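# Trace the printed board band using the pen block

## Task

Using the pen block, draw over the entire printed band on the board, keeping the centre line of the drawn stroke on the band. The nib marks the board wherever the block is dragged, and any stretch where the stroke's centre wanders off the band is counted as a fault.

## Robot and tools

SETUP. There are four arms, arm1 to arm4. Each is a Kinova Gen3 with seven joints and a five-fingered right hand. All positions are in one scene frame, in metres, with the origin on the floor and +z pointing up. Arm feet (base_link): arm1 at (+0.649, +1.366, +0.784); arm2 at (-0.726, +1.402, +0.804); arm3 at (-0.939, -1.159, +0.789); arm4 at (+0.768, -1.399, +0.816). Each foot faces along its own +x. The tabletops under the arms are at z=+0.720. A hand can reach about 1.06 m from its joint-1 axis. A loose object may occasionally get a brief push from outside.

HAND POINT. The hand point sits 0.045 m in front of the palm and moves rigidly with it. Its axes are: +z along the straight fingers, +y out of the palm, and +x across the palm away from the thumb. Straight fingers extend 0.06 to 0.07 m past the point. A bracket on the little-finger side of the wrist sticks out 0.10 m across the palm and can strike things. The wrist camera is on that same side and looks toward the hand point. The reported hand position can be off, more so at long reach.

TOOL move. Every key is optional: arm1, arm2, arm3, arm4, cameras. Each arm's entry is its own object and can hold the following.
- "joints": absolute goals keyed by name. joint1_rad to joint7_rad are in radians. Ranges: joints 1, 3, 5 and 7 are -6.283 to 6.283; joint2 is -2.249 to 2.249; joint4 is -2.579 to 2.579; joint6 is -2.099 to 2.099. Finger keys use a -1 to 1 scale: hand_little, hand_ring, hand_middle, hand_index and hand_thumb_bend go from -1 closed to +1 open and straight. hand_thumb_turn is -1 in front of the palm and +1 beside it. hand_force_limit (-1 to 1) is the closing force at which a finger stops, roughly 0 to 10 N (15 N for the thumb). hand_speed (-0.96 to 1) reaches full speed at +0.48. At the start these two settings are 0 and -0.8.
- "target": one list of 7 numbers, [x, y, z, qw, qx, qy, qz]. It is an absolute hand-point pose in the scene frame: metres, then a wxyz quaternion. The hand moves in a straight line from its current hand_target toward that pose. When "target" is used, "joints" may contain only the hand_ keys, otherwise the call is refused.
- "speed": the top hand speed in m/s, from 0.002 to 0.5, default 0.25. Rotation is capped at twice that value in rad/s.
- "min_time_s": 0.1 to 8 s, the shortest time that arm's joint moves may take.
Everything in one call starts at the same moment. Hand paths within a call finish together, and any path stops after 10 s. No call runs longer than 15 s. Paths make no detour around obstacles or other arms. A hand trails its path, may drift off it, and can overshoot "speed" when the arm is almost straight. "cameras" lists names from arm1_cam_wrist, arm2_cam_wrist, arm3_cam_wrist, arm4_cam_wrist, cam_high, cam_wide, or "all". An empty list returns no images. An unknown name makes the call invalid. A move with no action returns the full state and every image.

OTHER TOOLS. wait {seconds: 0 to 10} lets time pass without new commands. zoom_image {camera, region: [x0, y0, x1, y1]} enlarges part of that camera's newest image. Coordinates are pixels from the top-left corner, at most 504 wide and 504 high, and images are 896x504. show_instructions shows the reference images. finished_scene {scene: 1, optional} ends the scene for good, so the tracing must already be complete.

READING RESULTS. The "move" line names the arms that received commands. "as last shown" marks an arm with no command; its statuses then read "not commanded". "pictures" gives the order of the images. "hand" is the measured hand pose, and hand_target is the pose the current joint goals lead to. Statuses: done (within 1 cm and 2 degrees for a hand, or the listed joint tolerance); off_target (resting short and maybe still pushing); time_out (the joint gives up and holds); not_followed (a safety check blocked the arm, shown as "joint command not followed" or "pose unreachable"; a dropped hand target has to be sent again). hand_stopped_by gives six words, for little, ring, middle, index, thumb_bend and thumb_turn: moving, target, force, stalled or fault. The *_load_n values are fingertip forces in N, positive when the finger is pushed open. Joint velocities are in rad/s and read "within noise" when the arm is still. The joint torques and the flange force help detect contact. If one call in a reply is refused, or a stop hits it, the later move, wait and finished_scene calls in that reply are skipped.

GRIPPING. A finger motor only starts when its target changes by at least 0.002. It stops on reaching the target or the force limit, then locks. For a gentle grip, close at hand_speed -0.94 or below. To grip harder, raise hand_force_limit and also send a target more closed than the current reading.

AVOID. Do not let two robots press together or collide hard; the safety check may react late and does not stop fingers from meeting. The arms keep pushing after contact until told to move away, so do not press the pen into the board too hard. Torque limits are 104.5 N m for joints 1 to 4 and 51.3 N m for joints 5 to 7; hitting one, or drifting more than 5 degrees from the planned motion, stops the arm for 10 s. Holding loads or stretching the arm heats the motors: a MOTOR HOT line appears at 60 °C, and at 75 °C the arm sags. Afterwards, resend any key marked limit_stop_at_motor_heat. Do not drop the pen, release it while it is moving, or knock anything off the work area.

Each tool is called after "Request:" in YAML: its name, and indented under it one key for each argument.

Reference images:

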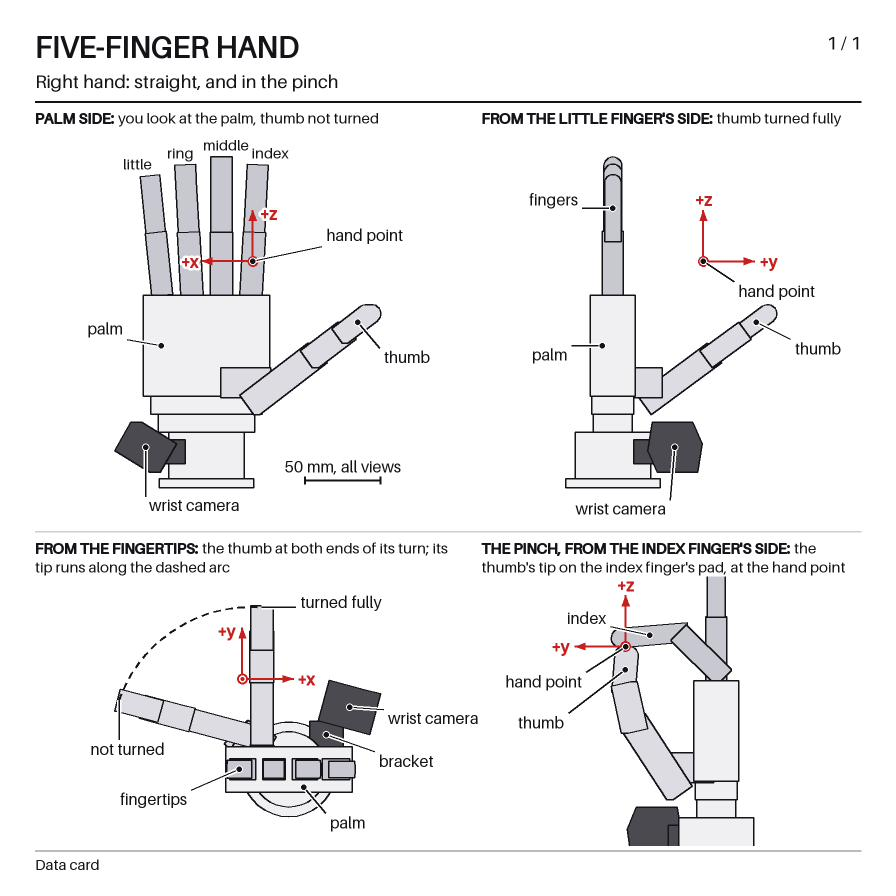

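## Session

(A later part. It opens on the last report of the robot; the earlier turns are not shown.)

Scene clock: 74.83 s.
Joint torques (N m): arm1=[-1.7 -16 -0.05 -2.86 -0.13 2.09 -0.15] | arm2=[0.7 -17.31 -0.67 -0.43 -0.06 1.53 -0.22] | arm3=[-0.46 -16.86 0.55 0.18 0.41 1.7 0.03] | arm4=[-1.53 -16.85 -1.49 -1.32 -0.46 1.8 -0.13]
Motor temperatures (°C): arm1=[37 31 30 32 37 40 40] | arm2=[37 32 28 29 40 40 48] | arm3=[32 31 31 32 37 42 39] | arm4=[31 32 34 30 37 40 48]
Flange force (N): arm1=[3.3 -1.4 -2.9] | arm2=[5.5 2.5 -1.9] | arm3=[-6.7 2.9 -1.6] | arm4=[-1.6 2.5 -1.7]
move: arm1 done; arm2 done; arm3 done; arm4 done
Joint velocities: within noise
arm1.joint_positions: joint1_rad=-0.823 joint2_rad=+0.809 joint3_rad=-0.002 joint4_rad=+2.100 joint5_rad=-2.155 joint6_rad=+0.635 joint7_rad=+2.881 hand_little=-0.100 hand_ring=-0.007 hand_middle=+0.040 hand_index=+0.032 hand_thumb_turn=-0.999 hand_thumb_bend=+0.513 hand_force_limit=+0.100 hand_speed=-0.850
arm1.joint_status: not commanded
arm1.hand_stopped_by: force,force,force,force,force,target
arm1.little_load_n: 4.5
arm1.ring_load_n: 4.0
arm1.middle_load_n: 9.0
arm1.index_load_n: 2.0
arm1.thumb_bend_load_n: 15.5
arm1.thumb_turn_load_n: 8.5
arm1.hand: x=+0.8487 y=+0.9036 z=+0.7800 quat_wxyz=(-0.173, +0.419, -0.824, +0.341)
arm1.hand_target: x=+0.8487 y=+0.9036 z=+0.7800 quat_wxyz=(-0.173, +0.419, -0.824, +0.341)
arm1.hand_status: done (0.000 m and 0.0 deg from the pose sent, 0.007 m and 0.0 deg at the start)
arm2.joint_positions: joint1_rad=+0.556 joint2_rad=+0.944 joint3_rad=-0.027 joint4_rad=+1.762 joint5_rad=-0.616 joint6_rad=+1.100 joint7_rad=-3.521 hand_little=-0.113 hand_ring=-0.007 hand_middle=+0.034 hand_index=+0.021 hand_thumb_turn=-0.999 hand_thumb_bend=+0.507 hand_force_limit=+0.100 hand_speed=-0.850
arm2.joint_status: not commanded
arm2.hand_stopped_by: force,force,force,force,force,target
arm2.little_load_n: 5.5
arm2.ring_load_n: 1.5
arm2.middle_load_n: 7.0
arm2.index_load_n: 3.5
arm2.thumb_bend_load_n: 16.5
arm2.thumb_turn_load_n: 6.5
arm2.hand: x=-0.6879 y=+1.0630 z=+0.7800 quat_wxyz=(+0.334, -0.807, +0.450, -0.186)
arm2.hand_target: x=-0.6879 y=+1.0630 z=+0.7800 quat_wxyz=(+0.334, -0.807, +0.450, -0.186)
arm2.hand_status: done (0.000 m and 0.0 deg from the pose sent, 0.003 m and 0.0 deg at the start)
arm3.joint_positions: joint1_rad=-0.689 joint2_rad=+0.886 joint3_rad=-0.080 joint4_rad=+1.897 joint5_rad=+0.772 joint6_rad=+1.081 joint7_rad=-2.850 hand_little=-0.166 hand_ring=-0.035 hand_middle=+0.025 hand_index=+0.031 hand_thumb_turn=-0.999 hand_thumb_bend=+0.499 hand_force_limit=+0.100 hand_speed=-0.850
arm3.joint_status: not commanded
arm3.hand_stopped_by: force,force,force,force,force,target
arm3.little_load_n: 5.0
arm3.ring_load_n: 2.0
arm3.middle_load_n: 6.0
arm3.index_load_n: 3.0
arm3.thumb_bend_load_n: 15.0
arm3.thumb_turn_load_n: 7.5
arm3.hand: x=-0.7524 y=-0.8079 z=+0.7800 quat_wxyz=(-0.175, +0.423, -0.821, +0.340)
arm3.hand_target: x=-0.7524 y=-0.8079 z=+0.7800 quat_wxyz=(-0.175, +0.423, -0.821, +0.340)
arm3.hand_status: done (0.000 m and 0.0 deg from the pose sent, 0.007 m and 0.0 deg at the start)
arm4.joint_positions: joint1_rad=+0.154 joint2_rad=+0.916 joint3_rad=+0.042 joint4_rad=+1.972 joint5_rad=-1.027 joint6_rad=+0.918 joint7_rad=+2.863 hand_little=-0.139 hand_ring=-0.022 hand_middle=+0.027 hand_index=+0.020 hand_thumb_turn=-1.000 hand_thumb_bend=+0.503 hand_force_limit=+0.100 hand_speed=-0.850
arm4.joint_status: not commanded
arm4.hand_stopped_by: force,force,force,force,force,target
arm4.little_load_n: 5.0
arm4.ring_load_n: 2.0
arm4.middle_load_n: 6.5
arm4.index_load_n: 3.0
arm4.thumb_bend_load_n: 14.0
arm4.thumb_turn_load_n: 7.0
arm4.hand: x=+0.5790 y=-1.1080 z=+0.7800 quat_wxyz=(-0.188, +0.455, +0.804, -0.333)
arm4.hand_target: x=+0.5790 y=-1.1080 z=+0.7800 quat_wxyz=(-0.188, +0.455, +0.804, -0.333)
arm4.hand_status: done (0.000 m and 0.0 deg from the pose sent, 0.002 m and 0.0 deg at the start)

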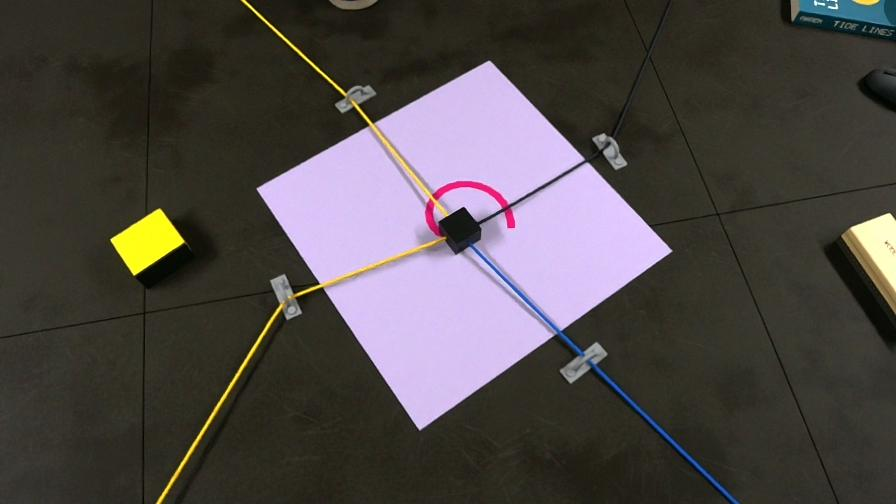

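Request:
move:
  arm1: {"target": [0.85294, 0.9094, 0.78, 0.17343, -0.41871, 0.82355, -0.34112], "speed": 0.02}
  arm2: {"target": [-0.68534, 1.05897, 0.78, 0.33423, -0.80691, 0.44995, -0.18637], "speed": 0.02}
  arm3: {"target": [-0.7484, -0.80238, 0.78, 0.17522, -0.42302, 0.82135, -0.34021], "speed": 0.02}
  arm4: {"target": [0.58089, -1.11108, 0.78, 0.18844, -0.45494, -0.80411, 0.33307], "speed": 0.02}
  cameras: ["cam_high"]

Request:
zoom_image:
  camera: "cam_high"
  region: [425, 190, 485, 250]

Scene clock: 76.73 s.
Joint torques (N m): arm1=[-1.81 -15.88 -0.15 -2.61 -0.03 2.09 -0.17] | arm2=[0.66 -17.49 -0.76 -0.58 -0.08 1.55 -0.21] | arm3=[-0.51 -17.05 0.54 0.05 0.42 1.71 0.03] | arm4=[-1.54 -16.72 -1.53 -1.25 -0.43 1.81 -0.13]
Motor temperatures (°C): arm1=[37 31 30 32 37 40 40] | arm2=[37 32 28 29 40 40 48] | arm3=[32 31 31 32 37 42 39] | arm4=[31 32 34 30 37 40 48]
Flange force (N): arm1=[3.7 -1.3 -2.6] | arm2=[5.3 2.5 -1.7] | arm3=[-6.7 2.8 -1.4] | arm4=[-1.7 2.5 -1.8]
move: arm1 done; arm2 done; arm3 done; arm4 done
Joint velocities: within noise
arm1.joint_positions: joint1_rad=-0.839 joint2_rad=+0.806 joint3_rad=+0.002 joint4_rad=+2.117 joint5_rad=-2.186 joint6_rad=+0.643 joint7_rad=+2.902 hand_little=-0.100 hand_ring=-0.007 hand_middle=+0.040 hand_index=+0.032 hand_thumb_turn=-0.999 hand_thumb_bend=+0.513 hand_force_limit=+0.100 hand_speed=-0.850
arm1.joint_status: not commanded
arm1.hand_stopped_by: force,force,force,force,force,target
arm1.little_load_n: 4.5
arm1.ring_load_n: 4.0
arm1.middle_load_n: 9.0
arm1.index_load_n: 2.0
arm1.thumb_bend_load_n: 15.5
arm1.thumb_turn_load_n: 8.5
arm1.hand: x=+0.8529 y=+0.9094 z=+0.7800 quat_wxyz=(-0.173, +0.419, -0.824, +0.341)
arm1.hand_target: x=+0.8529 y=+0.9094 z=+0.7800 quat_wxyz=(-0.173, +0.419, -0.824, +0.341)
arm1.hand_status: done (0.000 m and 0.0 deg from the pose sent, 0.007 m and 0.0 deg at the start)
arm2.joint_positions: joint1_rad=+0.550 joint2_rad=+0.947 joint3_rad=-0.028 joint4_rad=+1.749 joint5_rad=-0.618 joint6_rad=+1.105 joint7_rad=-3.530 hand_little=-0.113 hand_ring=-0.007 hand_middle=+0.034 hand_index=+0.021 hand_thumb_turn=-0.999 hand_thumb_bend=+0.507 hand_force_limit=+0.100 hand_speed=-0.850
arm2.joint_status: not commanded
arm2.hand_stopped_by: force,force,force,force,force,target
arm2.little_load_n: 5.0
arm2.ring_load_n: 1.5
arm2.middle_load_n: 7.0
arm2.index_load_n: 3.5
arm2.thumb_bend_load_n: 16.5
arm2.thumb_turn_load_n: 6.5
arm2.hand: x=-0.6853 y=+1.0590 z=+0.7800 quat_wxyz=(+0.334, -0.807, +0.450, -0.186)
arm2.hand_target: x=-0.6853 y=+1.0590 z=+0.7800 quat_wxyz=(+0.334, -0.807, +0.450, -0.186)
arm2.hand_status: done (0.000 m and 0.0 deg from the pose sent, 0.005 m and 0.0 deg at the start)
arm3.joint_positions: joint1_rad=-0.682 joint2_rad=+0.891 joint3_rad=-0.078 joint4_rad=+1.878 joint5_rad=+0.772 joint6_rad=+1.089 joint7_rad=-2.834 hand_little=-0.166 hand_ring=-0.035 hand_middle=+0.025 hand_index=+0.031 hand_thumb_turn=-0.999 hand_thumb_bend=+0.499 hand_force_limit=+0.100 hand_speed=-0.850
arm3.joint_status: not commanded
arm3.hand_stopped_by: force,force,force,force,force,target
arm3.little_load_n: 5.0
arm3.ring_load_n: 2.5
arm3.middle_load_n: 6.0
arm3.index_load_n: 3.0
arm3.thumb_bend_load_n: 14.5
arm3.thumb_turn_load_n: 7.5
arm3.hand: x=-0.7484 y=-0.8024 z=+0.7800 quat_wxyz=(-0.175, +0.423, -0.821, +0.340)
arm3.hand_target: x=-0.7484 y=-0.8024 z=+0.7800 quat_wxyz=(-0.175, +0.423, -0.821, +0.340)
arm3.hand_status: done (0.000 m and 0.0 deg from the pose sent, 0.007 m and 0.0 deg at the start)
arm4.joint_positions: joint1_rad=+0.158 joint2_rad=+0.914 joint3_rad=+0.040 joint4_rad=+1.983 joint5_rad=-1.030 joint6_rad=+0.914 joint7_rad=+2.873 hand_little=-0.139 hand_ring=-0.022 hand_middle=+0.027 hand_index=+0.020 hand_thumb_turn=-1.000 hand_thumb_bend=+0.503 hand_force_limit=+0.100 hand_speed=-0.850
arm4.joint_status: not commanded
arm4.hand_stopped_by: force,force,force,force,force,target
arm4.little_load_n: 4.5
arm4.ring_load_n: 2.5
arm4.middle_load_n: 6.0
arm4.index_load_n: 3.0
arm4.thumb_bend_load_n: 14.0
arm4.thumb_turn_load_n: 7.0
arm4.hand: x=+0.5809 y=-1.1111 z=+0.7800 quat_wxyz=(-0.188, +0.455, +0.804, -0.333)
arm4.hand_target: x=+0.5809 y=-1.1111 z=+0.7800 quat_wxyz=(-0.188, +0.455, +0.804, -0.333)
arm4.hand_status: done (0.000 m and 0.0 deg from the pose sent, 0.004 m and 0.0 deg at the start)

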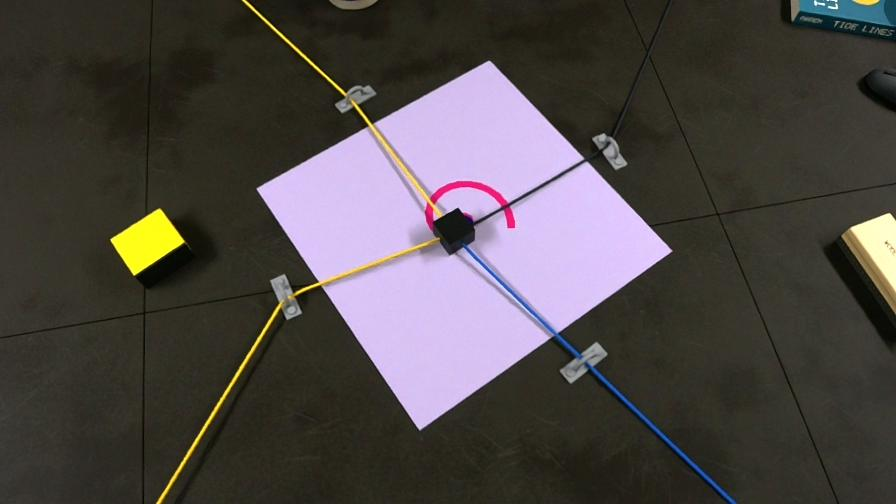

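Scaled by 8.400 from the camera's image (finer frame: 1280x720).

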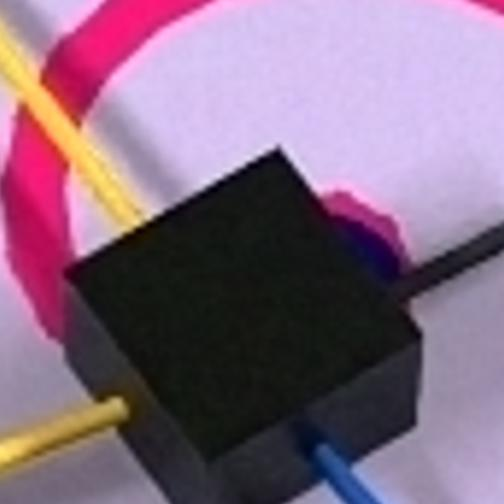

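Request:
zoom_image:
  camera: "cam_high"
  region: [455, 205, 480, 235]

Scaled by 16.800 from the camera's image (finer frame: 1280x720).

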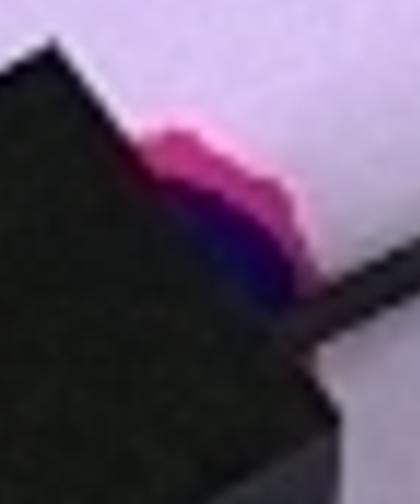

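Request:
move:
  arm1: {"target": [0.85671, 0.91457, 0.78, 0.17343, -0.41871, 0.82355, -0.34112], "speed": 0.02}
  arm2: {"target": [-0.68166, 1.05302, 0.78, 0.33423, -0.80691, 0.44995, -0.18637], "speed": 0.02}
  arm3: {"target": [-0.74479, -0.79733, 0.78, 0.17522, -0.42302, 0.82135, -0.34021], "speed": 0.02}
  arm4: {"target": [0.58414, -1.11648, 0.78, 0.18844, -0.45494, -0.80411, 0.33307], "speed": 0.02}
  cameras: ["cam_high"]

Request:
zoom_image:
  camera: "cam_high"
  region: [420, 190, 480, 250]

Scene clock: 79.83 s.
Joint torques (N m): arm1=[-1.54 -15.85 0.09 -2.79 -0.14 2.04 -0.15] | arm2=[0.66 -17.65 -0.76 -0.72 -0.15 1.52 -0.2] | arm3=[-0.48 -17.26 0.57 -0.06 0.45 1.71 0.04] | arm4=[-1.54 -16.37 -1.48 -0.85 -0.31 1.85 -0.16]
Motor temperatures (°C): arm1=[37 31 30 32 37 40 40] | arm2=[37 32 28 29 40 40 48] | arm3=[32 31 31 32 37 42 39] | arm4=[31 33 34 30 37 40 48]
Flange force (N): arm1=[3.2 -1.3 -2.8] | arm2=[5.3 2.5 -1.7] | arm3=[-6.8 3.0 -1.4] | arm4=[-1.2 2.5 -1.8]
move: arm1 done; arm2 done; arm3 done; arm4 done
Joint velocities: within noise
arm1.joint_positions: joint1_rad=-0.854 joint2_rad=+0.803 joint3_rad=+0.005 joint4_rad=+2.133 joint5_rad=-2.213 joint6_rad=+0.651 joint7_rad=+2.920 hand_little=-0.100 hand_ring=-0.007 hand_middle=+0.040 hand_index=+0.032 hand_thumb_turn=-0.999 hand_thumb_bend=+0.513 hand_force_limit=+0.100 hand_speed=-0.850
arm1.joint_status: not commanded
arm1.hand_stopped_by: force,force,force,force,force,target
arm1.little_load_n: 4.5
arm1.ring_load_n: 4.0
arm1.middle_load_n: 9.0
arm1.index_load_n: 2.0
arm1.thumb_bend_load_n: 15.5
arm1.thumb_turn_load_n: 9.0
arm1.hand: x=+0.8567 y=+0.9146 z=+0.7800 quat_wxyz=(-0.173, +0.419, -0.824, +0.341)
arm1.hand_target: x=+0.8567 y=+0.9146 z=+0.7800 quat_wxyz=(-0.173, +0.419, -0.824, +0.341)
arm1.hand_status: done (0.000 m and 0.0 deg from the pose sent, 0.006 m and 0.0 deg at the start)
arm2.joint_positions: joint1_rad=+0.541 joint2_rad=+0.953 joint3_rad=-0.029 joint4_rad=+1.731 joint5_rad=-0.620 joint6_rad=+1.113 joint7_rad=-3.543 hand_little=-0.113 hand_ring=-0.007 hand_middle=+0.034 hand_index=+0.021 hand_thumb_turn=-0.999 hand_thumb_bend=+0.507 hand_force_limit=+0.100 hand_speed=-0.850
arm2.joint_status: not commanded
arm2.hand_stopped_by: force,force,force,force,force,target
arm2.little_load_n: 5.0
arm2.ring_load_n: 1.5
arm2.middle_load_n: 6.5
arm2.index_load_n: 3.5
arm2.thumb_bend_load_n: 16.5
arm2.thumb_turn_load_n: 6.5
arm2.hand: x=-0.6817 y=+1.0530 z=+0.7800 quat_wxyz=(+0.334, -0.807, +0.450, -0.186)
arm2.hand_target: x=-0.6817 y=+1.0530 z=+0.7800 quat_wxyz=(+0.334, -0.807, +0.450, -0.186)
arm2.hand_status: done (0.000 m and 0.0 deg from the pose sent, 0.007 m and 0.0 deg at the start)
arm3.joint_positions: joint1_rad=-0.675 joint2_rad=+0.896 joint3_rad=-0.076 joint4_rad=+1.859 joint5_rad=+0.773 joint6_rad=+1.096 joint7_rad=-2.820 hand_little=-0.166 hand_ring=-0.035 hand_middle=+0.025 hand_index=+0.031 hand_thumb_turn=-0.999 hand_thumb_bend=+0.499 hand_force_limit=+0.100 hand_speed=-0.850
arm3.joint_status: not commanded
arm3.hand_stopped_by: force,force,force,force,force,target
arm3.little_load_n: 5.0
arm3.ring_load_n: 2.0
arm3.middle_load_n: 6.5
arm3.index_load_n: 3.5
arm3.thumb_bend_load_n: 15.0
arm3.thumb_turn_load_n: 7.5
arm3.hand: x=-0.7448 y=-0.7973 z=+0.7800 quat_wxyz=(-0.175, +0.423, -0.821, +0.340)
arm3.hand_target: x=-0.7448 y=-0.7973 z=+0.7800 quat_wxyz=(-0.175, +0.423, -0.821, +0.340)
arm3.hand_status: done (0.000 m and 0.0 deg from the pose sent, 0.006 m and 0.0 deg at the start)
arm4.joint_positions: joint1_rad=+0.165 joint2_rad=+0.911 joint3_rad=+0.038 joint4_rad=+2.002 joint5_rad=-1.034 joint6_rad=+0.905 joint7_rad=+2.890 hand_little=-0.139 hand_ring=-0.022 hand_middle=+0.027 hand_index=+0.020 hand_thumb_turn=-1.000 hand_thumb_bend=+0.503 hand_force_limit=+0.100 hand_speed=-0.850
arm4.joint_status: not commanded
arm4.hand_stopped_by: force,force,force,force,force,target
arm4.little_load_n: 5.0
arm4.ring_load_n: 2.5
arm4.middle_load_n: 6.0
arm4.index_load_n: 3.0
arm4.thumb_bend_load_n: 14.5
arm4.thumb_turn_load_n: 7.0
arm4.hand: x=+0.5841 y=-1.1165 z=+0.7800 quat_wxyz=(-0.188, +0.455, +0.804, -0.333)
arm4.hand_target: x=+0.5841 y=-1.1165 z=+0.7800 quat_wxyz=(-0.188, +0.455, +0.804, -0.333)
arm4.hand_status: done (0.000 m and 0.0 deg from the pose sent, 0.006 m and 0.0 deg at the start)

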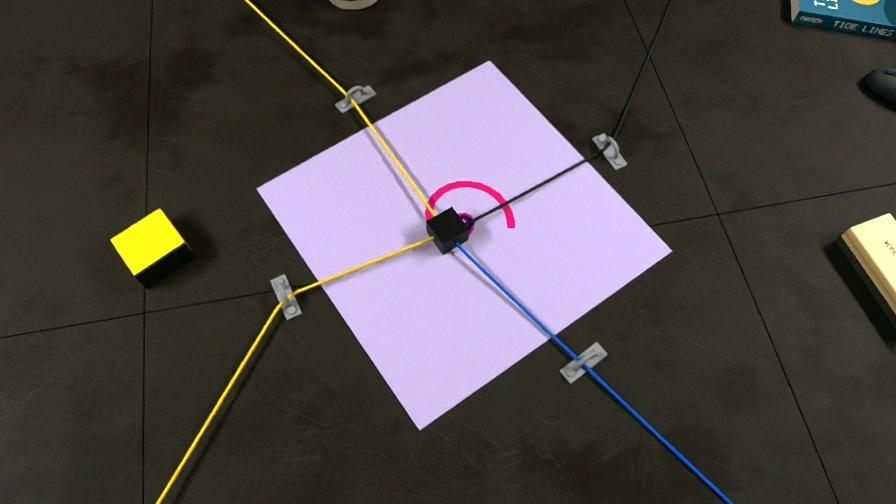

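Scaled by 8.400 from the camera's image (finer frame: 1280x720).

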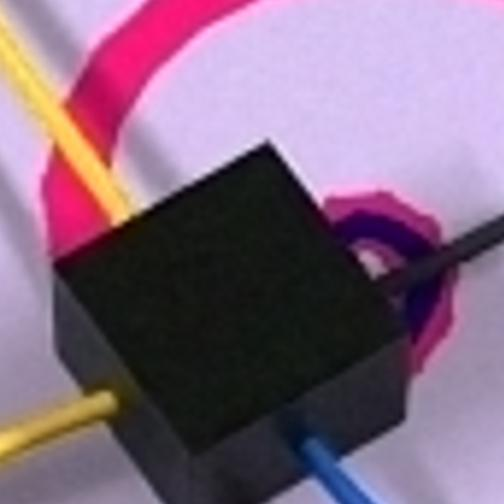

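Request:
zoom_image:
  camera: "cam_high"
  region: [455, 208, 480, 238]

Scaled by 16.800 from the camera's image (finer frame: 1280x720).

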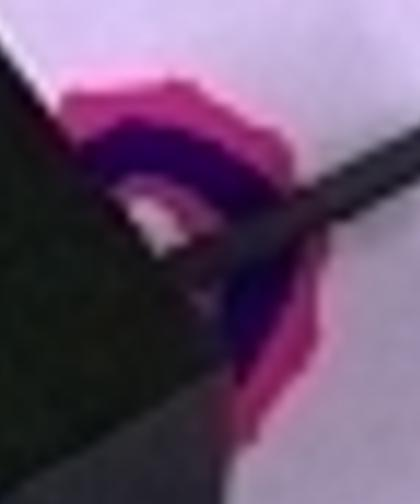

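Request:
move:
  arm1: {"target": [0.85953, 0.91845, 0.78, 0.17343, -0.41871, 0.82355, -0.34112], "speed": 0.02}
  arm2: {"target": [-0.67735, 1.04604, 0.78, 0.33423, -0.80691, 0.44995, -0.18637], "speed": 0.02}
  arm3: {"target": [-0.74195, -0.79334, 0.78, 0.17522, -0.42302, 0.82135, -0.34021], "speed": 0.02}
  arm4: {"target": [0.58805, -1.123, 0.78, 0.18844, -0.45494, -0.80411, 0.33307], "speed": 0.02}
  cameras: ["cam_high"]

Request:
zoom_image:
  camera: "cam_high"
  region: [415, 185, 475, 245]

Scene clock: 83.40 s.
Joint torques (N m): arm1=[-1.33 -15.82 0.4 -2.9 -0.14 2.03 -0.05] | arm2=[0.62 -17.86 -0.84 -0.77 -0.18 1.5 -0.21] | arm3=[-0.5 -17.38 0.59 -0.16 0.49 1.7 0.02] | arm4=[-1.55 -16.06 -1.49 -0.58 -0.24 1.87 -0.19]
Motor temperatures (°C): arm1=[37 31 30 32 37 40 40] | arm2=[37 32 28 29 40 40 48] | arm3=[32 31 31 32 37 42 39] | arm4=[31 33 34 30 37 40 48]
Flange force (N): arm1=[2.8 -1.7 -2.8] | arm2=[5.5 2.7 -1.9] | arm3=[-6.8 2.9 -1.5] | arm4=[-1.2 2.5 -1.9]
move: arm1 done; arm2 done; arm3 done; arm4 done
Joint velocities: within noise
arm1.joint_positions: joint1_rad=-0.866 joint2_rad=+0.801 joint3_rad=+0.008 joint4_rad=+2.145 joint5_rad=-2.233 joint6_rad=+0.657 joint7_rad=+2.933 hand_little=-0.100 hand_ring=-0.007 hand_middle=+0.040 hand_index=+0.032 hand_thumb_turn=-0.999 hand_thumb_bend=+0.513 hand_force_limit=+0.100 hand_speed=-0.850
arm1.joint_status: not commanded
arm1.hand_stopped_by: force,force,force,force,force,target
arm1.little_load_n: 4.0
arm1.ring_load_n: 4.0
arm1.middle_load_n: 9.0
arm1.index_load_n: 2.0
arm1.thumb_bend_load_n: 15.5
arm1.thumb_turn_load_n: 9.0
arm1.hand: x=+0.8595 y=+0.9184 z=+0.7800 quat_wxyz=(-0.173, +0.419, -0.824, +0.341)
arm1.hand_target: x=+0.8595 y=+0.9184 z=+0.7800 quat_wxyz=(-0.173, +0.419, -0.824, +0.341)
arm1.hand_status: done (0.000 m and 0.0 deg from the pose sent, 0.005 m and 0.0 deg at the start)
arm2.joint_positions: joint1_rad=+0.530 joint2_rad=+0.959 joint3_rad=-0.030 joint4_rad=+1.708 joint5_rad=-0.622 joint6_rad=+1.122 joint7_rad=-3.558 hand_little=-0.113 hand_ring=-0.007 hand_middle=+0.034 hand_index=+0.021 hand_thumb_turn=-0.999 hand_thumb_bend=+0.507 hand_force_limit=+0.100 hand_speed=-0.850
arm2.joint_status: not commanded
arm2.hand_stopped_by: force,force,force,force,force,target
arm2.little_load_n: 5.5
arm2.ring_load_n: 1.5
arm2.middle_load_n: 7.0
arm2.index_load_n: 3.5
arm2.thumb_bend_load_n: 16.5
arm2.thumb_turn_load_n: 6.5
arm2.hand: x=-0.6774 y=+1.0460 z=+0.7800 quat_wxyz=(+0.334, -0.807, +0.450, -0.186)
arm2.hand_target: x=-0.6774 y=+1.0460 z=+0.7800 quat_wxyz=(+0.334, -0.807, +0.450, -0.186)
arm2.hand_status: done (0.000 m and 0.0 deg from the pose sent, 0.008 m and 0.0 deg at the start)
arm3.joint_positions: joint1_rad=-0.670 joint2_rad=+0.900 joint3_rad=-0.075 joint4_rad=+1.845 joint5_rad=+0.773 joint6_rad=+1.102 joint7_rad=-2.809 hand_little=-0.166 hand_ring=-0.035 hand_middle=+0.025 hand_index=+0.031 hand_thumb_turn=-0.999 hand_thumb_bend=+0.499 hand_force_limit=+0.100 hand_speed=-0.850
arm3.joint_status: not commanded
arm3.hand_stopped_by: force,force,force,force,force,target
arm3.little_load_n: 5.0
arm3.ring_load_n: 2.5
arm3.middle_load_n: 6.5
arm3.index_load_n: 3.5
arm3.thumb_bend_load_n: 15.0
arm3.thumb_turn_load_n: 7.5
arm3.hand: x=-0.7419 y=-0.7933 z=+0.7800 quat_wxyz=(-0.175, +0.423, -0.821, +0.340)
arm3.hand_target: x=-0.7419 y=-0.7933 z=+0.7800 quat_wxyz=(-0.175, +0.423, -0.821, +0.340)
arm3.hand_status: done (0.000 m and 0.0 deg from the pose sent, 0.005 m and 0.0 deg at the start)
arm4.joint_positions: joint1_rad=+0.174 joint2_rad=+0.907 joint3_rad=+0.036 joint4_rad=+2.025 joint5_rad=-1.040 joint6_rad=+0.895 joint7_rad=+2.910 hand_little=-0.139 hand_ring=-0.022 hand_middle=+0.027 hand_index=+0.020 hand_thumb_turn=-1.000 hand_thumb_bend=+0.503 hand_force_limit=+0.100 hand_speed=-0.850
arm4.joint_status: not commanded
arm4.hand_stopped_by: force,force,force,force,force,target
arm4.little_load_n: 5.0
arm4.ring_load_n: 2.5
arm4.middle_load_n: 6.5
arm4.index_load_n: 3.0
arm4.thumb_bend_load_n: 14.5
arm4.thumb_turn_load_n: 7.0
arm4.hand: x=+0.5880 y=-1.1230 z=+0.7800 quat_wxyz=(-0.188, +0.455, +0.804, -0.333)
arm4.hand_target: x=+0.5880 y=-1.1230 z=+0.7800 quat_wxyz=(-0.188, +0.455, +0.804, -0.333)
arm4.hand_status: done (0.000 m and 0.0 deg from the pose sent, 0.008 m and 0.0 deg at the start)

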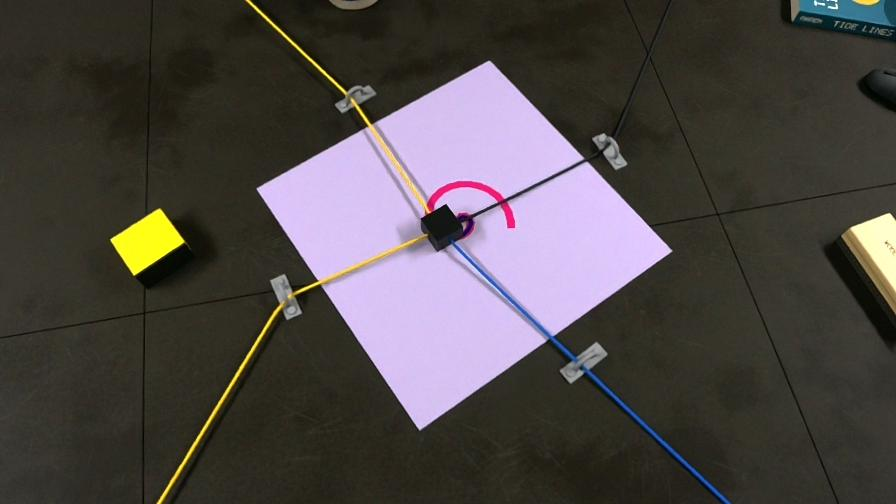

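Scaled by 8.400 from the camera's image (finer frame: 1280x720).

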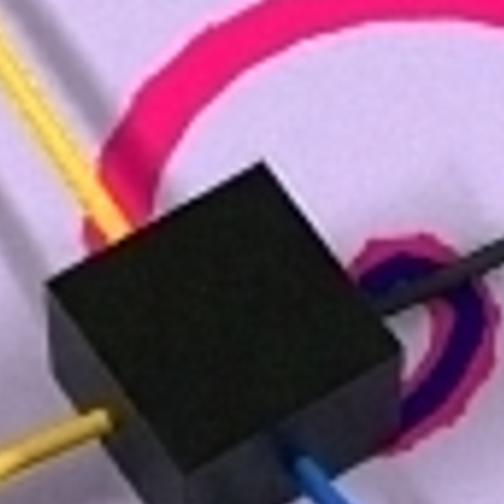

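Request:
move:
  arm1: {"target": [0.86201, 0.92184, 0.78, 0.17343, -0.41871, 0.82355, -0.34112], "speed": 0.02}
  arm2: {"target": [-0.67246, 1.03813, 0.78, 0.33423, -0.80691, 0.44995, -0.18637], "speed": 0.02}
  arm3: {"target": [-0.73962, -0.79009, 0.78, 0.17522, -0.42302, 0.82135, -0.34021], "speed": 0.02}
  arm4: {"target": [0.59259, -1.13054, 0.78, 0.18844, -0.45494, -0.80411, 0.33307], "speed": 0.02}
  cameras: ["cam_high"]

Request:
zoom_image:
  camera: "cam_high"
  region: [410, 180, 480, 250]

Scene clock: 86.47 s.
Joint torques (N m): arm1=[-1.22 -15.84 0.5 -2.9 -0.15 2.01 -0.05] | arm2=[0.67 -18.07 -0.9 -0.99 -0.2 1.51 -0.21] | arm3=[-0.49 -17.47 0.59 -0.26 0.5 1.69 0.03] | arm4=[-1.52 -15.74 -1.46 -0.25 -0.16 1.91 -0.21]
Motor temperatures (°C): arm1=[37 31 30 32 37 40 40] | arm2=[37 32 28 29 40 40 48] | arm3=[32 31 31 32 37 42 39] | arm4=[31 33 34 30 37 40 48]
Flange force (N): arm1=[2.6 -1.6 -2.6] | arm2=[5.4 2.5 -1.8] | arm3=[-6.8 2.8 -1.5] | arm4=[-1.0 2.5 -1.8]
move: arm1 done; arm2 done; arm3 done; arm4 done
Joint velocities: within noise
arm1.joint_positions: joint1_rad=-0.876 joint2_rad=+0.800 joint3_rad=+0.010 joint4_rad=+2.155 joint5_rad=-2.250 joint6_rad=+0.662 joint7_rad=+2.944 hand_little=-0.100 hand_ring=-0.007 hand_middle=+0.040 hand_index=+0.032 hand_thumb_turn=-0.999 hand_thumb_bend=+0.513 hand_force_limit=+0.100 hand_speed=-0.850
arm1.joint_status: not commanded
arm1.hand_stopped_by: force,force,force,force,force,target
arm1.little_load_n: 4.0
arm1.ring_load_n: 4.0
arm1.middle_load_n: 9.0
arm1.index_load_n: 2.5
arm1.thumb_bend_load_n: 15.5
arm1.thumb_turn_load_n: 9.0
arm1.hand: x=+0.8620 y=+0.9218 z=+0.7800 quat_wxyz=(-0.173, +0.419, -0.824, +0.341)
arm1.hand_target: x=+0.8620 y=+0.9218 z=+0.7800 quat_wxyz=(-0.173, +0.419, -0.824, +0.341)
arm1.hand_status: done (0.000 m and 0.0 deg from the pose sent, 0.004 m and 0.0 deg at the start)
arm2.joint_positions: joint1_rad=+0.519 joint2_rad=+0.967 joint3_rad=-0.031 joint4_rad=+1.683 joint5_rad=-0.625 joint6_rad=+1.133 joint7_rad=-3.575 hand_little=-0.113 hand_ring=-0.007 hand_middle=+0.034 hand_index=+0.021 hand_thumb_turn=-0.999 hand_thumb_bend=+0.507 hand_force_limit=+0.100 hand_speed=-0.850
arm2.joint_status: not commanded
arm2.hand_stopped_by: force,force,force,force,force,target
arm2.little_load_n: 5.0
arm2.ring_load_n: 1.5
arm2.middle_load_n: 6.5
arm2.index_load_n: 3.5
arm2.thumb_bend_load_n: 16.5
arm2.thumb_turn_load_n: 6.5
arm2.hand: x=-0.6725 y=+1.0381 z=+0.7800 quat_wxyz=(+0.334, -0.807, +0.450, -0.186)
arm2.hand_target: x=-0.6725 y=+1.0381 z=+0.7800 quat_wxyz=(+0.334, -0.807, +0.450, -0.186)
arm2.hand_status: done (0.000 m and 0.0 deg from the pose sent, 0.009 m and 0.0 deg at the start)
arm3.joint_positions: joint1_rad=-0.666 joint2_rad=+0.903 joint3_rad=-0.074 joint4_rad=+1.833 joint5_rad=+0.774 joint6_rad=+1.106 joint7_rad=-2.800 hand_little=-0.166 hand_ring=-0.035 hand_middle=+0.025 hand_index=+0.031 hand_thumb_turn=-0.999 hand_thumb_bend=+0.499 hand_force_limit=+0.100 hand_speed=-0.850
arm3.joint_status: not commanded
arm3.hand_stopped_by: force,force,force,force,force,target
arm3.little_load_n: 5.0
arm3.ring_load_n: 2.0
arm3.middle_load_n: 6.5
arm3.index_load_n: 3.5
arm3.thumb_bend_load_n: 15.0
arm3.thumb_turn_load_n: 7.5
arm3.hand: x=-0.7396 y=-0.7901 z=+0.7800 quat_wxyz=(-0.175, +0.423, -0.821, +0.340)
arm3.hand_target: x=-0.7396 y=-0.7901 z=+0.7800 quat_wxyz=(-0.175, +0.423, -0.821, +0.340)
arm3.hand_status: done (0.000 m and 0.0 deg from the pose sent, 0.004 m and 0.0 deg at the start)
arm4.joint_positions: joint1_rad=+0.184 joint2_rad=+0.903 joint3_rad=+0.033 joint4_rad=+2.051 joint5_rad=-1.046 joint6_rad=+0.883 joint7_rad=+2.935 hand_little=-0.139 hand_ring=-0.022 hand_middle=+0.027 hand_index=+0.020 hand_thumb_turn=-1.000 hand_thumb_bend=+0.503 hand_force_limit=+0.100 hand_speed=-0.850
arm4.joint_status: not commanded
arm4.hand_stopped_by: force,force,force,force,force,target
arm4.little_load_n: 5.0
arm4.ring_load_n: 2.5
arm4.middle_load_n: 6.0
arm4.index_load_n: 3.0
arm4.thumb_bend_load_n: 14.0
arm4.thumb_turn_load_n: 6.5
arm4.hand: x=+0.5926 y=-1.1305 z=+0.7800 quat_wxyz=(-0.188, +0.455, +0.804, -0.333)
arm4.hand_target: x=+0.5926 y=-1.1305 z=+0.7800 quat_wxyz=(-0.188, +0.455, +0.804, -0.333)
arm4.hand_status: done (0.000 m and 0.0 deg from the pose sent, 0.009 m and 0.0 deg at the start)

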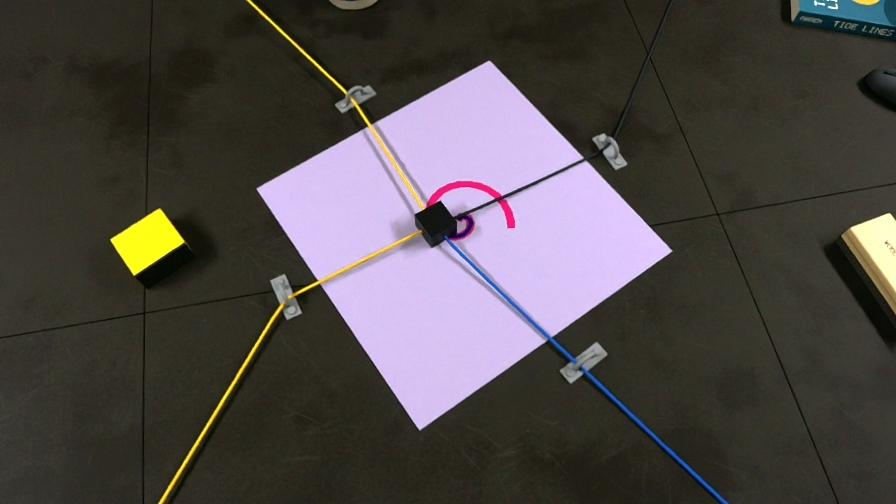

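Scaled by 7.200 from the camera's image (finer frame: 1280x720).

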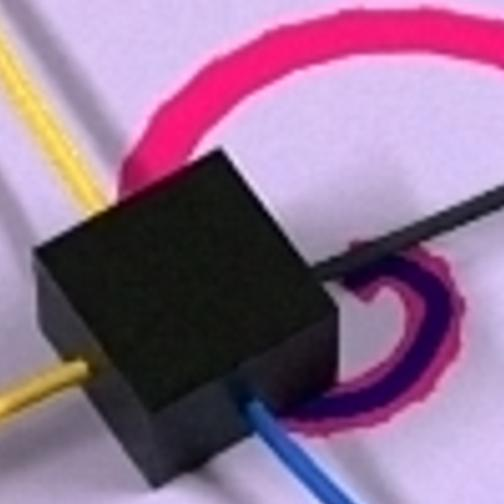

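Request:
move:
  arm1: {"target": [0.86224, 0.92216, 0.78, 0.17343, -0.41871, 0.82355, -0.34112], "speed": 0.02}
  arm2: {"target": [-0.66736, 1.02988, 0.78, 0.33423, -0.80691, 0.44995, -0.18637], "speed": 0.02}
  arm3: {"target": [-0.73887, -0.78903, 0.78, 0.17522, -0.42302, 0.82135, -0.34021], "speed": 0.02}
  arm4: {"target": [0.59774, -1.13911, 0.78, 0.18844, -0.45494, -0.80411, 0.33307], "speed": 0.02}
  cameras: ["cam_high"]

Request:
zoom_image:
  camera: "cam_high"
  region: [410, 180, 480, 250]

Scene clock: 88.00 s.
Joint torques (N m): arm1=[-1.05 -15.89 0.64 -3.08 -0.2 2.01 -0.02] | arm2=[0.62 -18.39 -0.87 -1.09 -0.22 1.46 -0.17] | arm3=[-0.5 -17.51 0.59 -0.24 0.48 1.69 0.04] | arm4=[-1.52 -15.41 -1.5 -0.06 -0.12 1.89 -0.2]
Motor temperatures (°C): arm1=[37 31 30 32 37 40 40] | arm2=[37 32 28 29 40 40 48] | arm3=[32 31 31 32 37 42 39] | arm4=[31 33 34 30 37 40 48]
Flange force (N): arm1=[2.1 -1.6 -2.7] | arm2=[5.8 2.8 -1.9] | arm3=[-6.9 2.9 -1.4] | arm4=[-1.1 2.4 -2.0]
move: arm1 done; arm2 done; arm3 done; arm4 done
Joint velocities: within noise
arm1.joint_positions: joint1_rad=-0.877 joint2_rad=+0.800 joint3_rad=+0.011 joint4_rad=+2.156 joint5_rad=-2.252 joint6_rad=+0.662 joint7_rad=+2.945 hand_little=-0.100 hand_ring=-0.007 hand_middle=+0.040 hand_index=+0.032 hand_thumb_turn=-0.999 hand_thumb_bend=+0.513 hand_force_limit=+0.100 hand_speed=-0.850
arm1.joint_status: not commanded
arm1.hand_stopped_by: force,force,force,force,force,target
arm1.little_load_n: 4.0
arm1.ring_load_n: 3.5
arm1.middle_load_n: 8.5
arm1.index_load_n: 2.5
arm1.thumb_bend_load_n: 15.5
arm1.thumb_turn_load_n: 9.5
arm1.hand: x=+0.8622 y=+0.9222 z=+0.7800 quat_wxyz=(-0.173, +0.419, -0.824, +0.341)
arm1.hand_target: x=+0.8622 y=+0.9222 z=+0.7800 quat_wxyz=(-0.173, +0.419, -0.824, +0.341)
arm1.hand_status: done (0.000 m and 0.0 deg from the pose sent, 0.000 m and 0.0 deg at the start)
arm2.joint_positions: joint1_rad=+0.507 joint2_rad=+0.975 joint3_rad=-0.032 joint4_rad=+1.655 joint5_rad=-0.627 joint6_rad=+1.144 joint7_rad=-3.594 hand_little=-0.113 hand_ring=-0.007 hand_middle=+0.034 hand_index=+0.021 hand_thumb_turn=-0.999 hand_thumb_bend=+0.507 hand_force_limit=+0.100 hand_speed=-0.850
arm2.joint_status: not commanded
arm2.hand_stopped_by: force,force,force,force,force,target
arm2.little_load_n: 5.0
arm2.ring_load_n: 1.5
arm2.middle_load_n: 7.0
arm2.index_load_n: 3.5
arm2.thumb_bend_load_n: 16.5
arm2.thumb_turn_load_n: 6.5
arm2.hand: x=-0.6674 y=+1.0299 z=+0.7800 quat_wxyz=(+0.334, -0.807, +0.450, -0.186)
arm2.hand_target: x=-0.6674 y=+1.0299 z=+0.7800 quat_wxyz=(+0.334, -0.807, +0.450, -0.186)
arm2.hand_status: done (0.000 m and 0.0 deg from the pose sent, 0.010 m and 0.0 deg at the start)
arm3.joint_positions: joint1_rad=-0.664 joint2_rad=+0.904 joint3_rad=-0.073 joint4_rad=+1.829 joint5_rad=+0.774 joint6_rad=+1.108 joint7_rad=-2.797 hand_little=-0.166 hand_ring=-0.035 hand_middle=+0.025 hand_index=+0.031 hand_thumb_turn=-0.999 hand_thumb_bend=+0.499 hand_force_limit=+0.100 hand_speed=-0.850
arm3.joint_status: not commanded
arm3.hand_stopped_by: force,force,force,force,force,target
arm3.little_load_n: 5.0
arm3.ring_load_n: 2.0
arm3.middle_load_n: 6.5
arm3.index_load_n: 3.0
arm3.thumb_bend_load_n: 15.0
arm3.thumb_turn_load_n: 7.5
arm3.hand: x=-0.7389 y=-0.7890 z=+0.7800 quat_wxyz=(-0.175, +0.423, -0.821, +0.340)
arm3.hand_target: x=-0.7389 y=-0.7890 z=+0.7800 quat_wxyz=(-0.175, +0.423, -0.821, +0.340)
arm3.hand_status: done (0.000 m and 0.0 deg from the pose sent, 0.001 m and 0.0 deg at the start)
arm4.joint_positions: joint1_rad=+0.196 joint2_rad=+0.898 joint3_rad=+0.030 joint4_rad=+2.081 joint5_rad=-1.054 joint6_rad=+0.870 joint7_rad=+2.964 hand_little=-0.139 hand_ring=-0.022 hand_middle=+0.027 hand_index=+0.020 hand_thumb_turn=-1.000 hand_thumb_bend=+0.503 hand_force_limit=+0.100 hand_speed=-0.850
arm4.joint_status: not commanded
arm4.hand_stopped_by: force,force,force,force,force,target
arm4.little_load_n: 5.0
arm4.ring_load_n: 2.0
arm4.middle_load_n: 6.5
arm4.index_load_n: 2.5
arm4.thumb_bend_load_n: 14.5
arm4.thumb_turn_load_n: 6.5
arm4.hand: x=+0.5977 y=-1.1391 z=+0.7800 quat_wxyz=(-0.188, +0.455, +0.804, -0.333)
arm4.hand_target: x=+0.5977 y=-1.1391 z=+0.7800 quat_wxyz=(-0.188, +0.455, +0.804, -0.333)
arm4.hand_status: done (0.000 m and 0.0 deg from the pose sent, 0.010 m and 0.0 deg at the start)

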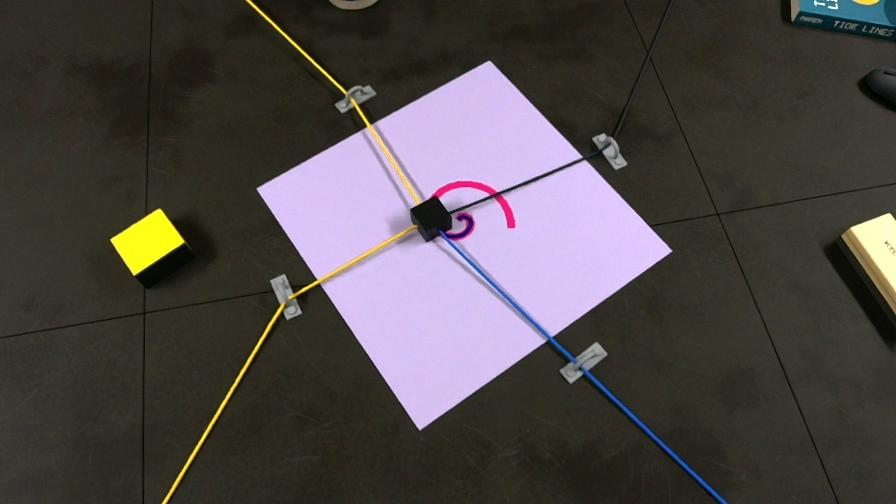

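Scaled by 7.200 from the camera's image (finer frame: 1280x720).

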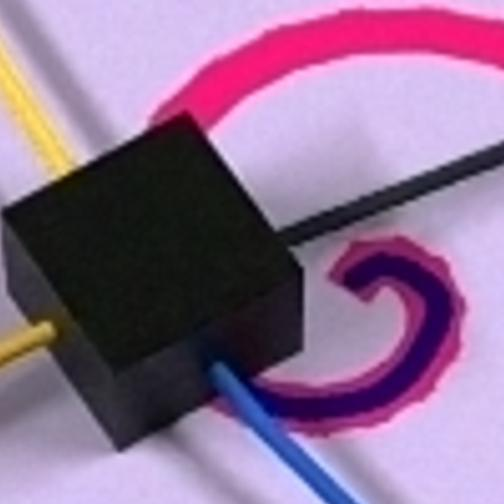

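Request:
move:
  arm1: {"target": [0.85977, 0.91877, 0.78, 0.17343, -0.41871, 0.82355, -0.34112], "speed": 0.02}
  arm2: {"target": [-0.66253, 1.02205, 0.78, 0.33423, -0.80691, 0.44995, -0.18637], "speed": 0.02}
  arm3: {"target": [-0.74003, -0.79066, 0.78, 0.17522, -0.42302, 0.82135, -0.34021], "speed": 0.02}
  arm4: {"target": [0.60309, -1.14803, 0.78, 0.18844, -0.45494, -0.80411, 0.33307], "speed": 0.02}
  cameras: ["cam_high"]

Request:
zoom_image:
  camera: "cam_high"
  region: [400, 170, 480, 250]

Scene clock: 89.53 s.
Joint torques (N m): arm1=[-0.92 -15.96 0.77 -3.24 -0.25 1.97 -0.02] | arm2=[0.66 -18.58 -0.82 -1.25 -0.28 1.49 -0.21] | arm3=[-0.53 -17.36 0.52 -0.03 0.39 1.75 0.08] | arm4=[-1.51 -15.12 -1.4 0.26 -0.05 1.9 -0.22]
Motor temperatures (°C): arm1=[37 31 30 32 37 40 40] | arm2=[37 32 28 29 40 40 48] | arm3=[32 31 31 32 37 42 39] | arm4=[31 33 34 30 37 40 48]
Flange force (N): arm1=[1.7 -1.7 -2.8] | arm2=[5.7 2.6 -1.7] | arm3=[-7.2 2.9 -1.4] | arm4=[-1.1 2.4 -1.8]
move: arm1 done; arm2 done; arm3 done; arm4 done
Joint velocities: within noise
arm1.joint_positions: joint1_rad=-0.867 joint2_rad=+0.801 joint3_rad=+0.009 joint4_rad=+2.146 joint5_rad=-2.234 joint6_rad=+0.657 joint7_rad=+2.934 hand_little=-0.100 hand_ring=-0.007 hand_middle=+0.040 hand_index=+0.032 hand_thumb_turn=-0.999 hand_thumb_bend=+0.513 hand_force_limit=+0.100 hand_speed=-0.850
arm1.joint_status: not commanded
arm1.hand_stopped_by: force,force,force,force,force,target
arm1.little_load_n: 4.0
arm1.ring_load_n: 4.0
arm1.middle_load_n: 9.0
arm1.index_load_n: 2.0
arm1.thumb_bend_load_n: 15.5
arm1.thumb_turn_load_n: 9.0
arm1.hand: x=+0.8598 y=+0.9188 z=+0.7800 quat_wxyz=(-0.173, +0.419, -0.824, +0.341)
arm1.hand_target: x=+0.8598 y=+0.9188 z=+0.7800 quat_wxyz=(-0.173, +0.419, -0.824, +0.341)
arm1.hand_status: done (0.000 m and 0.0 deg from the pose sent, 0.004 m and 0.0 deg at the start)
arm2.joint_positions: joint1_rad=+0.496 joint2_rad=+0.983 joint3_rad=-0.033 joint4_rad=+1.628 joint5_rad=-0.630 joint6_rad=+1.156 joint7_rad=-3.611 hand_little=-0.113 hand_ring=-0.007 hand_middle=+0.034 hand_index=+0.021 hand_thumb_turn=-0.999 hand_thumb_bend=+0.507 hand_force_limit=+0.100 hand_speed=-0.850
arm2.joint_status: not commanded
arm2.hand_stopped_by: force,force,force,force,force,target
arm2.little_load_n: 5.5
arm2.ring_load_n: 1.5
arm2.middle_load_n: 6.5
arm2.index_load_n: 3.5
arm2.thumb_bend_load_n: 16.5
arm2.thumb_turn_load_n: 6.5
arm2.hand: x=-0.6625 y=+1.0220 z=+0.7800 quat_wxyz=(+0.334, -0.807, +0.450, -0.186)
arm2.hand_target: x=-0.6625 y=+1.0220 z=+0.7800 quat_wxyz=(+0.334, -0.807, +0.450, -0.186)
arm2.hand_status: done (0.000 m and 0.0 deg from the pose sent, 0.009 m and 0.0 deg at the start)
arm3.joint_positions: joint1_rad=-0.667 joint2_rad=+0.903 joint3_rad=-0.074 joint4_rad=+1.835 joint5_rad=+0.774 joint6_rad=+1.105 joint7_rad=-2.801 hand_little=-0.166 hand_ring=-0.035 hand_middle=+0.025 hand_index=+0.031 hand_thumb_turn=-0.999 hand_thumb_bend=+0.499 hand_force_limit=+0.100 hand_speed=-0.850
arm3.joint_status: not commanded
arm3.hand_stopped_by: force,force,force,force,force,target
arm3.little_load_n: 5.0
arm3.ring_load_n: 2.0
arm3.middle_load_n: 6.0
arm3.index_load_n: 3.5
arm3.thumb_bend_load_n: 15.0
arm3.thumb_turn_load_n: 7.5
arm3.hand: x=-0.7400 y=-0.7906 z=+0.7800 quat_wxyz=(-0.175, +0.423, -0.821, +0.340)
arm3.hand_target: x=-0.7400 y=-0.7907 z=+0.7800 quat_wxyz=(-0.175, +0.423, -0.821, +0.340)
arm3.hand_status: done (0.000 m and 0.0 deg from the pose sent, 0.002 m and 0.0 deg at the start)
arm4.joint_positions: joint1_rad=+0.210 joint2_rad=+0.895 joint3_rad=+0.026 joint4_rad=+2.111 joint5_rad=-1.062 joint6_rad=+0.856 joint7_rad=+2.994 hand_little=-0.139 hand_ring=-0.022 hand_middle=+0.027 hand_index=+0.020 hand_thumb_turn=-1.000 hand_thumb_bend=+0.503 hand_force_limit=+0.100 hand_speed=-0.850
arm4.joint_status: not commanded
arm4.hand_stopped_by: force,force,force,force,force,target
arm4.little_load_n: 5.0
arm4.ring_load_n: 2.5
arm4.middle_load_n: 6.5
arm4.index_load_n: 2.5
arm4.thumb_bend_load_n: 14.5
arm4.thumb_turn_load_n: 6.5
arm4.hand: x=+0.6031 y=-1.1480 z=+0.7800 quat_wxyz=(-0.188, +0.455, +0.804, -0.333)
arm4.hand_target: x=+0.6031 y=-1.1480 z=+0.7800 quat_wxyz=(-0.188, +0.455, +0.804, -0.333)
arm4.hand_status: done (0.000 m and 0.0 deg from the pose sent, 0.010 m and 0.0 deg at the start)

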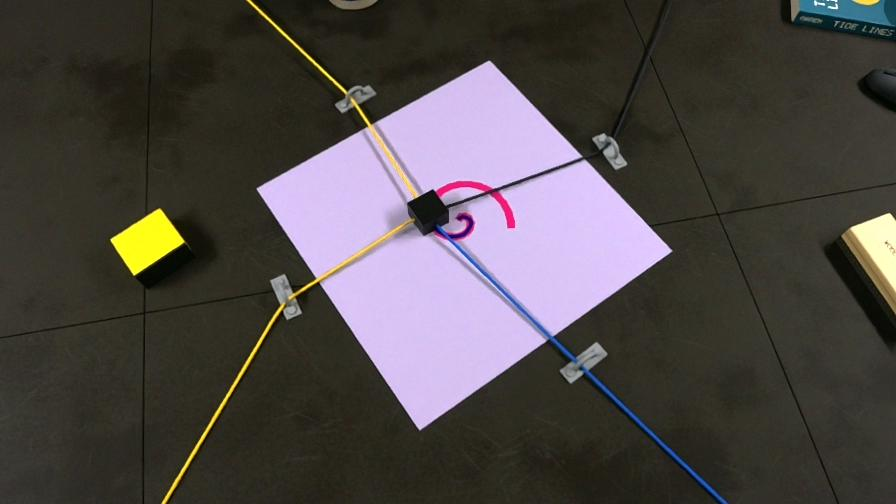

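Scaled by 6.300 from the camera's image (finer frame: 1280x720).

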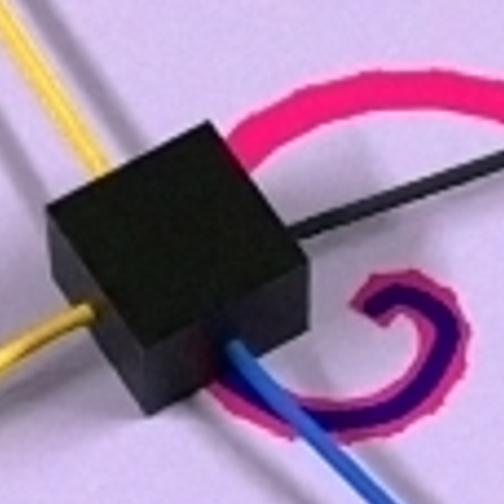

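Request:
move:
  arm1: {"target": [0.85459, 0.91166, 0.78, 0.17343, -0.41871, 0.82355, -0.34112], "speed": 0.02}
  arm2: {"target": [-0.65816, 1.01499, 0.78, 0.33423, -0.80691, 0.44995, -0.18637], "speed": 0.02}
  arm3: {"target": [-0.74322, -0.79513, 0.78, 0.17522, -0.42302, 0.82135, -0.34021], "speed": 0.02}
  arm4: {"target": [0.60798, -1.15617, 0.78, 0.18844, -0.45494, -0.80411, 0.33307], "speed": 0.02}
  cameras: ["cam_high"]

Request:
zoom_image:
  camera: "cam_high"
  region: [400, 165, 480, 245]

Scene clock: 90.87 s.
Joint torques (N m): arm1=[-0.9 -16.14 0.74 -3.43 -0.29 1.94 -0.02] | arm2=[0.62 -18.86 -0.89 -1.45 -0.31 1.44 -0.21] | arm3=[-0.55 -17.14 0.45 0.26 0.25 1.8 0.1] | arm4=[-1.54 -14.88 -1.47 0.37 -0.03 1.87 -0.22]
Motor temperatures (°C): arm1=[37 31 30 32 37 40 40] | arm2=[37 32 28 29 40 40 48] | arm3=[32 31 31 32 37 42 39] | arm4=[31 33 34 30 37 40 48]
Flange force (N): arm1=[1.5 -1.5 -2.9] | arm2=[5.6 2.7 -1.7] | arm3=[-7.6 3.0 -1.3] | arm4=[-1.4 2.4 -1.9]
move: arm1 done; arm2 done; arm3 done; arm4 done
Joint velocities: within noise
arm1.joint_positions: joint1_rad=-0.846 joint2_rad=+0.805 joint3_rad=+0.004 joint4_rad=+2.124 joint5_rad=-2.197 joint6_rad=+0.647 joint7_rad=+2.910 hand_little=-0.100 hand_ring=-0.007 hand_middle=+0.040 hand_index=+0.032 hand_thumb_turn=-0.999 hand_thumb_bend=+0.513 hand_force_limit=+0.100 hand_speed=-0.850
arm1.joint_status: not commanded
arm1.hand_stopped_by: force,force,force,force,force,target
arm1.little_load_n: 4.0
arm1.ring_load_n: 3.5
arm1.middle_load_n: 9.0
arm1.index_load_n: 2.5
arm1.thumb_bend_load_n: 15.5
arm1.thumb_turn_load_n: 9.0
arm1.hand: x=+0.8546 y=+0.9117 z=+0.7800 quat_wxyz=(-0.173, +0.419, -0.824, +0.341)
arm1.hand_target: x=+0.8546 y=+0.9117 z=+0.7800 quat_wxyz=(-0.173, +0.419, -0.824, +0.341)
arm1.hand_status: done (0.000 m and 0.0 deg from the pose sent, 0.009 m and 0.0 deg at the start)
arm2.joint_positions: joint1_rad=+0.486 joint2_rad=+0.991 joint3_rad=-0.034 joint4_rad=+1.604 joint5_rad=-0.632 joint6_rad=+1.166 joint7_rad=-3.627 hand_little=-0.113 hand_ring=-0.007 hand_middle=+0.034 hand_index=+0.021 hand_thumb_turn=-0.999 hand_thumb_bend=+0.507 hand_force_limit=+0.100 hand_speed=-0.850
arm2.joint_status: not commanded
arm2.hand_stopped_by: force,force,force,force,force,target
arm2.little_load_n: 5.5
arm2.ring_load_n: 1.5
arm2.middle_load_n: 7.0
arm2.index_load_n: 3.5
arm2.thumb_bend_load_n: 16.5
arm2.thumb_turn_load_n: 6.5
arm2.hand: x=-0.6581 y=+1.0150 z=+0.7800 quat_wxyz=(+0.334, -0.807, +0.450, -0.186)
arm2.hand_target: x=-0.6581 y=+1.0150 z=+0.7800 quat_wxyz=(+0.334, -0.807, +0.450, -0.186)
arm2.hand_status: done (0.000 m and 0.0 deg from the pose sent, 0.008 m and 0.0 deg at the start)
arm3.joint_positions: joint1_rad=-0.672 joint2_rad=+0.898 joint3_rad=-0.075 joint4_rad=+1.851 joint5_rad=+0.773 joint6_rad=+1.099 joint7_rad=-2.814 hand_little=-0.166 hand_ring=-0.035 hand_middle=+0.025 hand_index=+0.031 hand_thumb_turn=-0.999 hand_thumb_bend=+0.499 hand_force_limit=+0.100 hand_speed=-0.850
arm3.joint_status: not commanded
arm3.hand_stopped_by: force,force,force,force,force,target
arm3.little_load_n: 5.0
arm3.ring_load_n: 2.0
arm3.middle_load_n: 6.5
arm3.index_load_n: 3.5
arm3.thumb_bend_load_n: 15.0
arm3.thumb_turn_load_n: 7.5
arm3.hand: x=-0.7432 y=-0.7951 z=+0.7800 quat_wxyz=(-0.175, +0.423, -0.821, +0.340)
arm3.hand_target: x=-0.7432 y=-0.7951 z=+0.7800 quat_wxyz=(-0.175, +0.423, -0.821, +0.340)
arm3.hand_status: done (0.000 m and 0.0 deg from the pose sent, 0.005 m and 0.0 deg at the start)
arm4.joint_positions: joint1_rad=+0.222 joint2_rad=+0.892 joint3_rad=+0.023 joint4_rad=+2.139 joint5_rad=-1.070 joint6_rad=+0.843 joint7_rad=+3.022 hand_little=-0.139 hand_ring=-0.022 hand_middle=+0.027 hand_index=+0.020 hand_thumb_turn=-1.000 hand_thumb_bend=+0.503 hand_force_limit=+0.100 hand_speed=-0.850
arm4.joint_status: not commanded
arm4.hand_stopped_by: force,force,force,force,force,target
arm4.little_load_n: 5.0
arm4.ring_load_n: 2.5
arm4.middle_load_n: 6.0
arm4.index_load_n: 2.5
arm4.thumb_bend_load_n: 14.5
arm4.thumb_turn_load_n: 6.5
arm4.hand: x=+0.6080 y=-1.1562 z=+0.7800 quat_wxyz=(-0.188, +0.455, +0.804, -0.333)
arm4.hand_target: x=+0.6080 y=-1.1562 z=+0.7800 quat_wxyz=(-0.188, +0.455, +0.804, -0.333)
arm4.hand_status: done (0.000 m and 0.0 deg from the pose sent, 0.009 m and 0.0 deg at the start)

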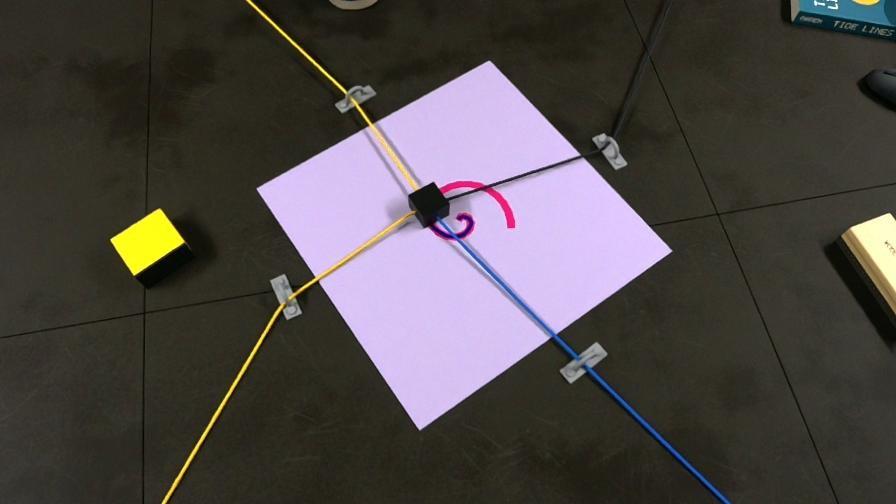

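Scaled by 6.300 from the camera's image (finer frame: 1280x720).

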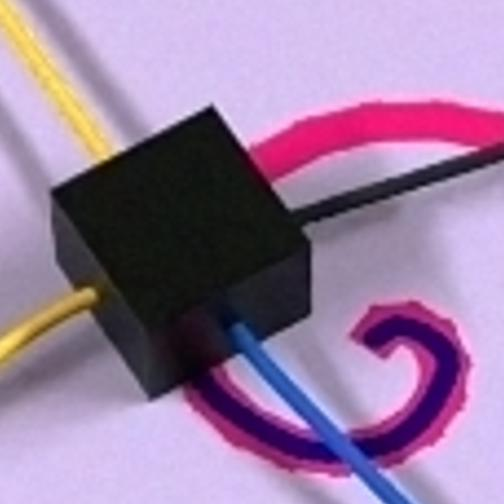

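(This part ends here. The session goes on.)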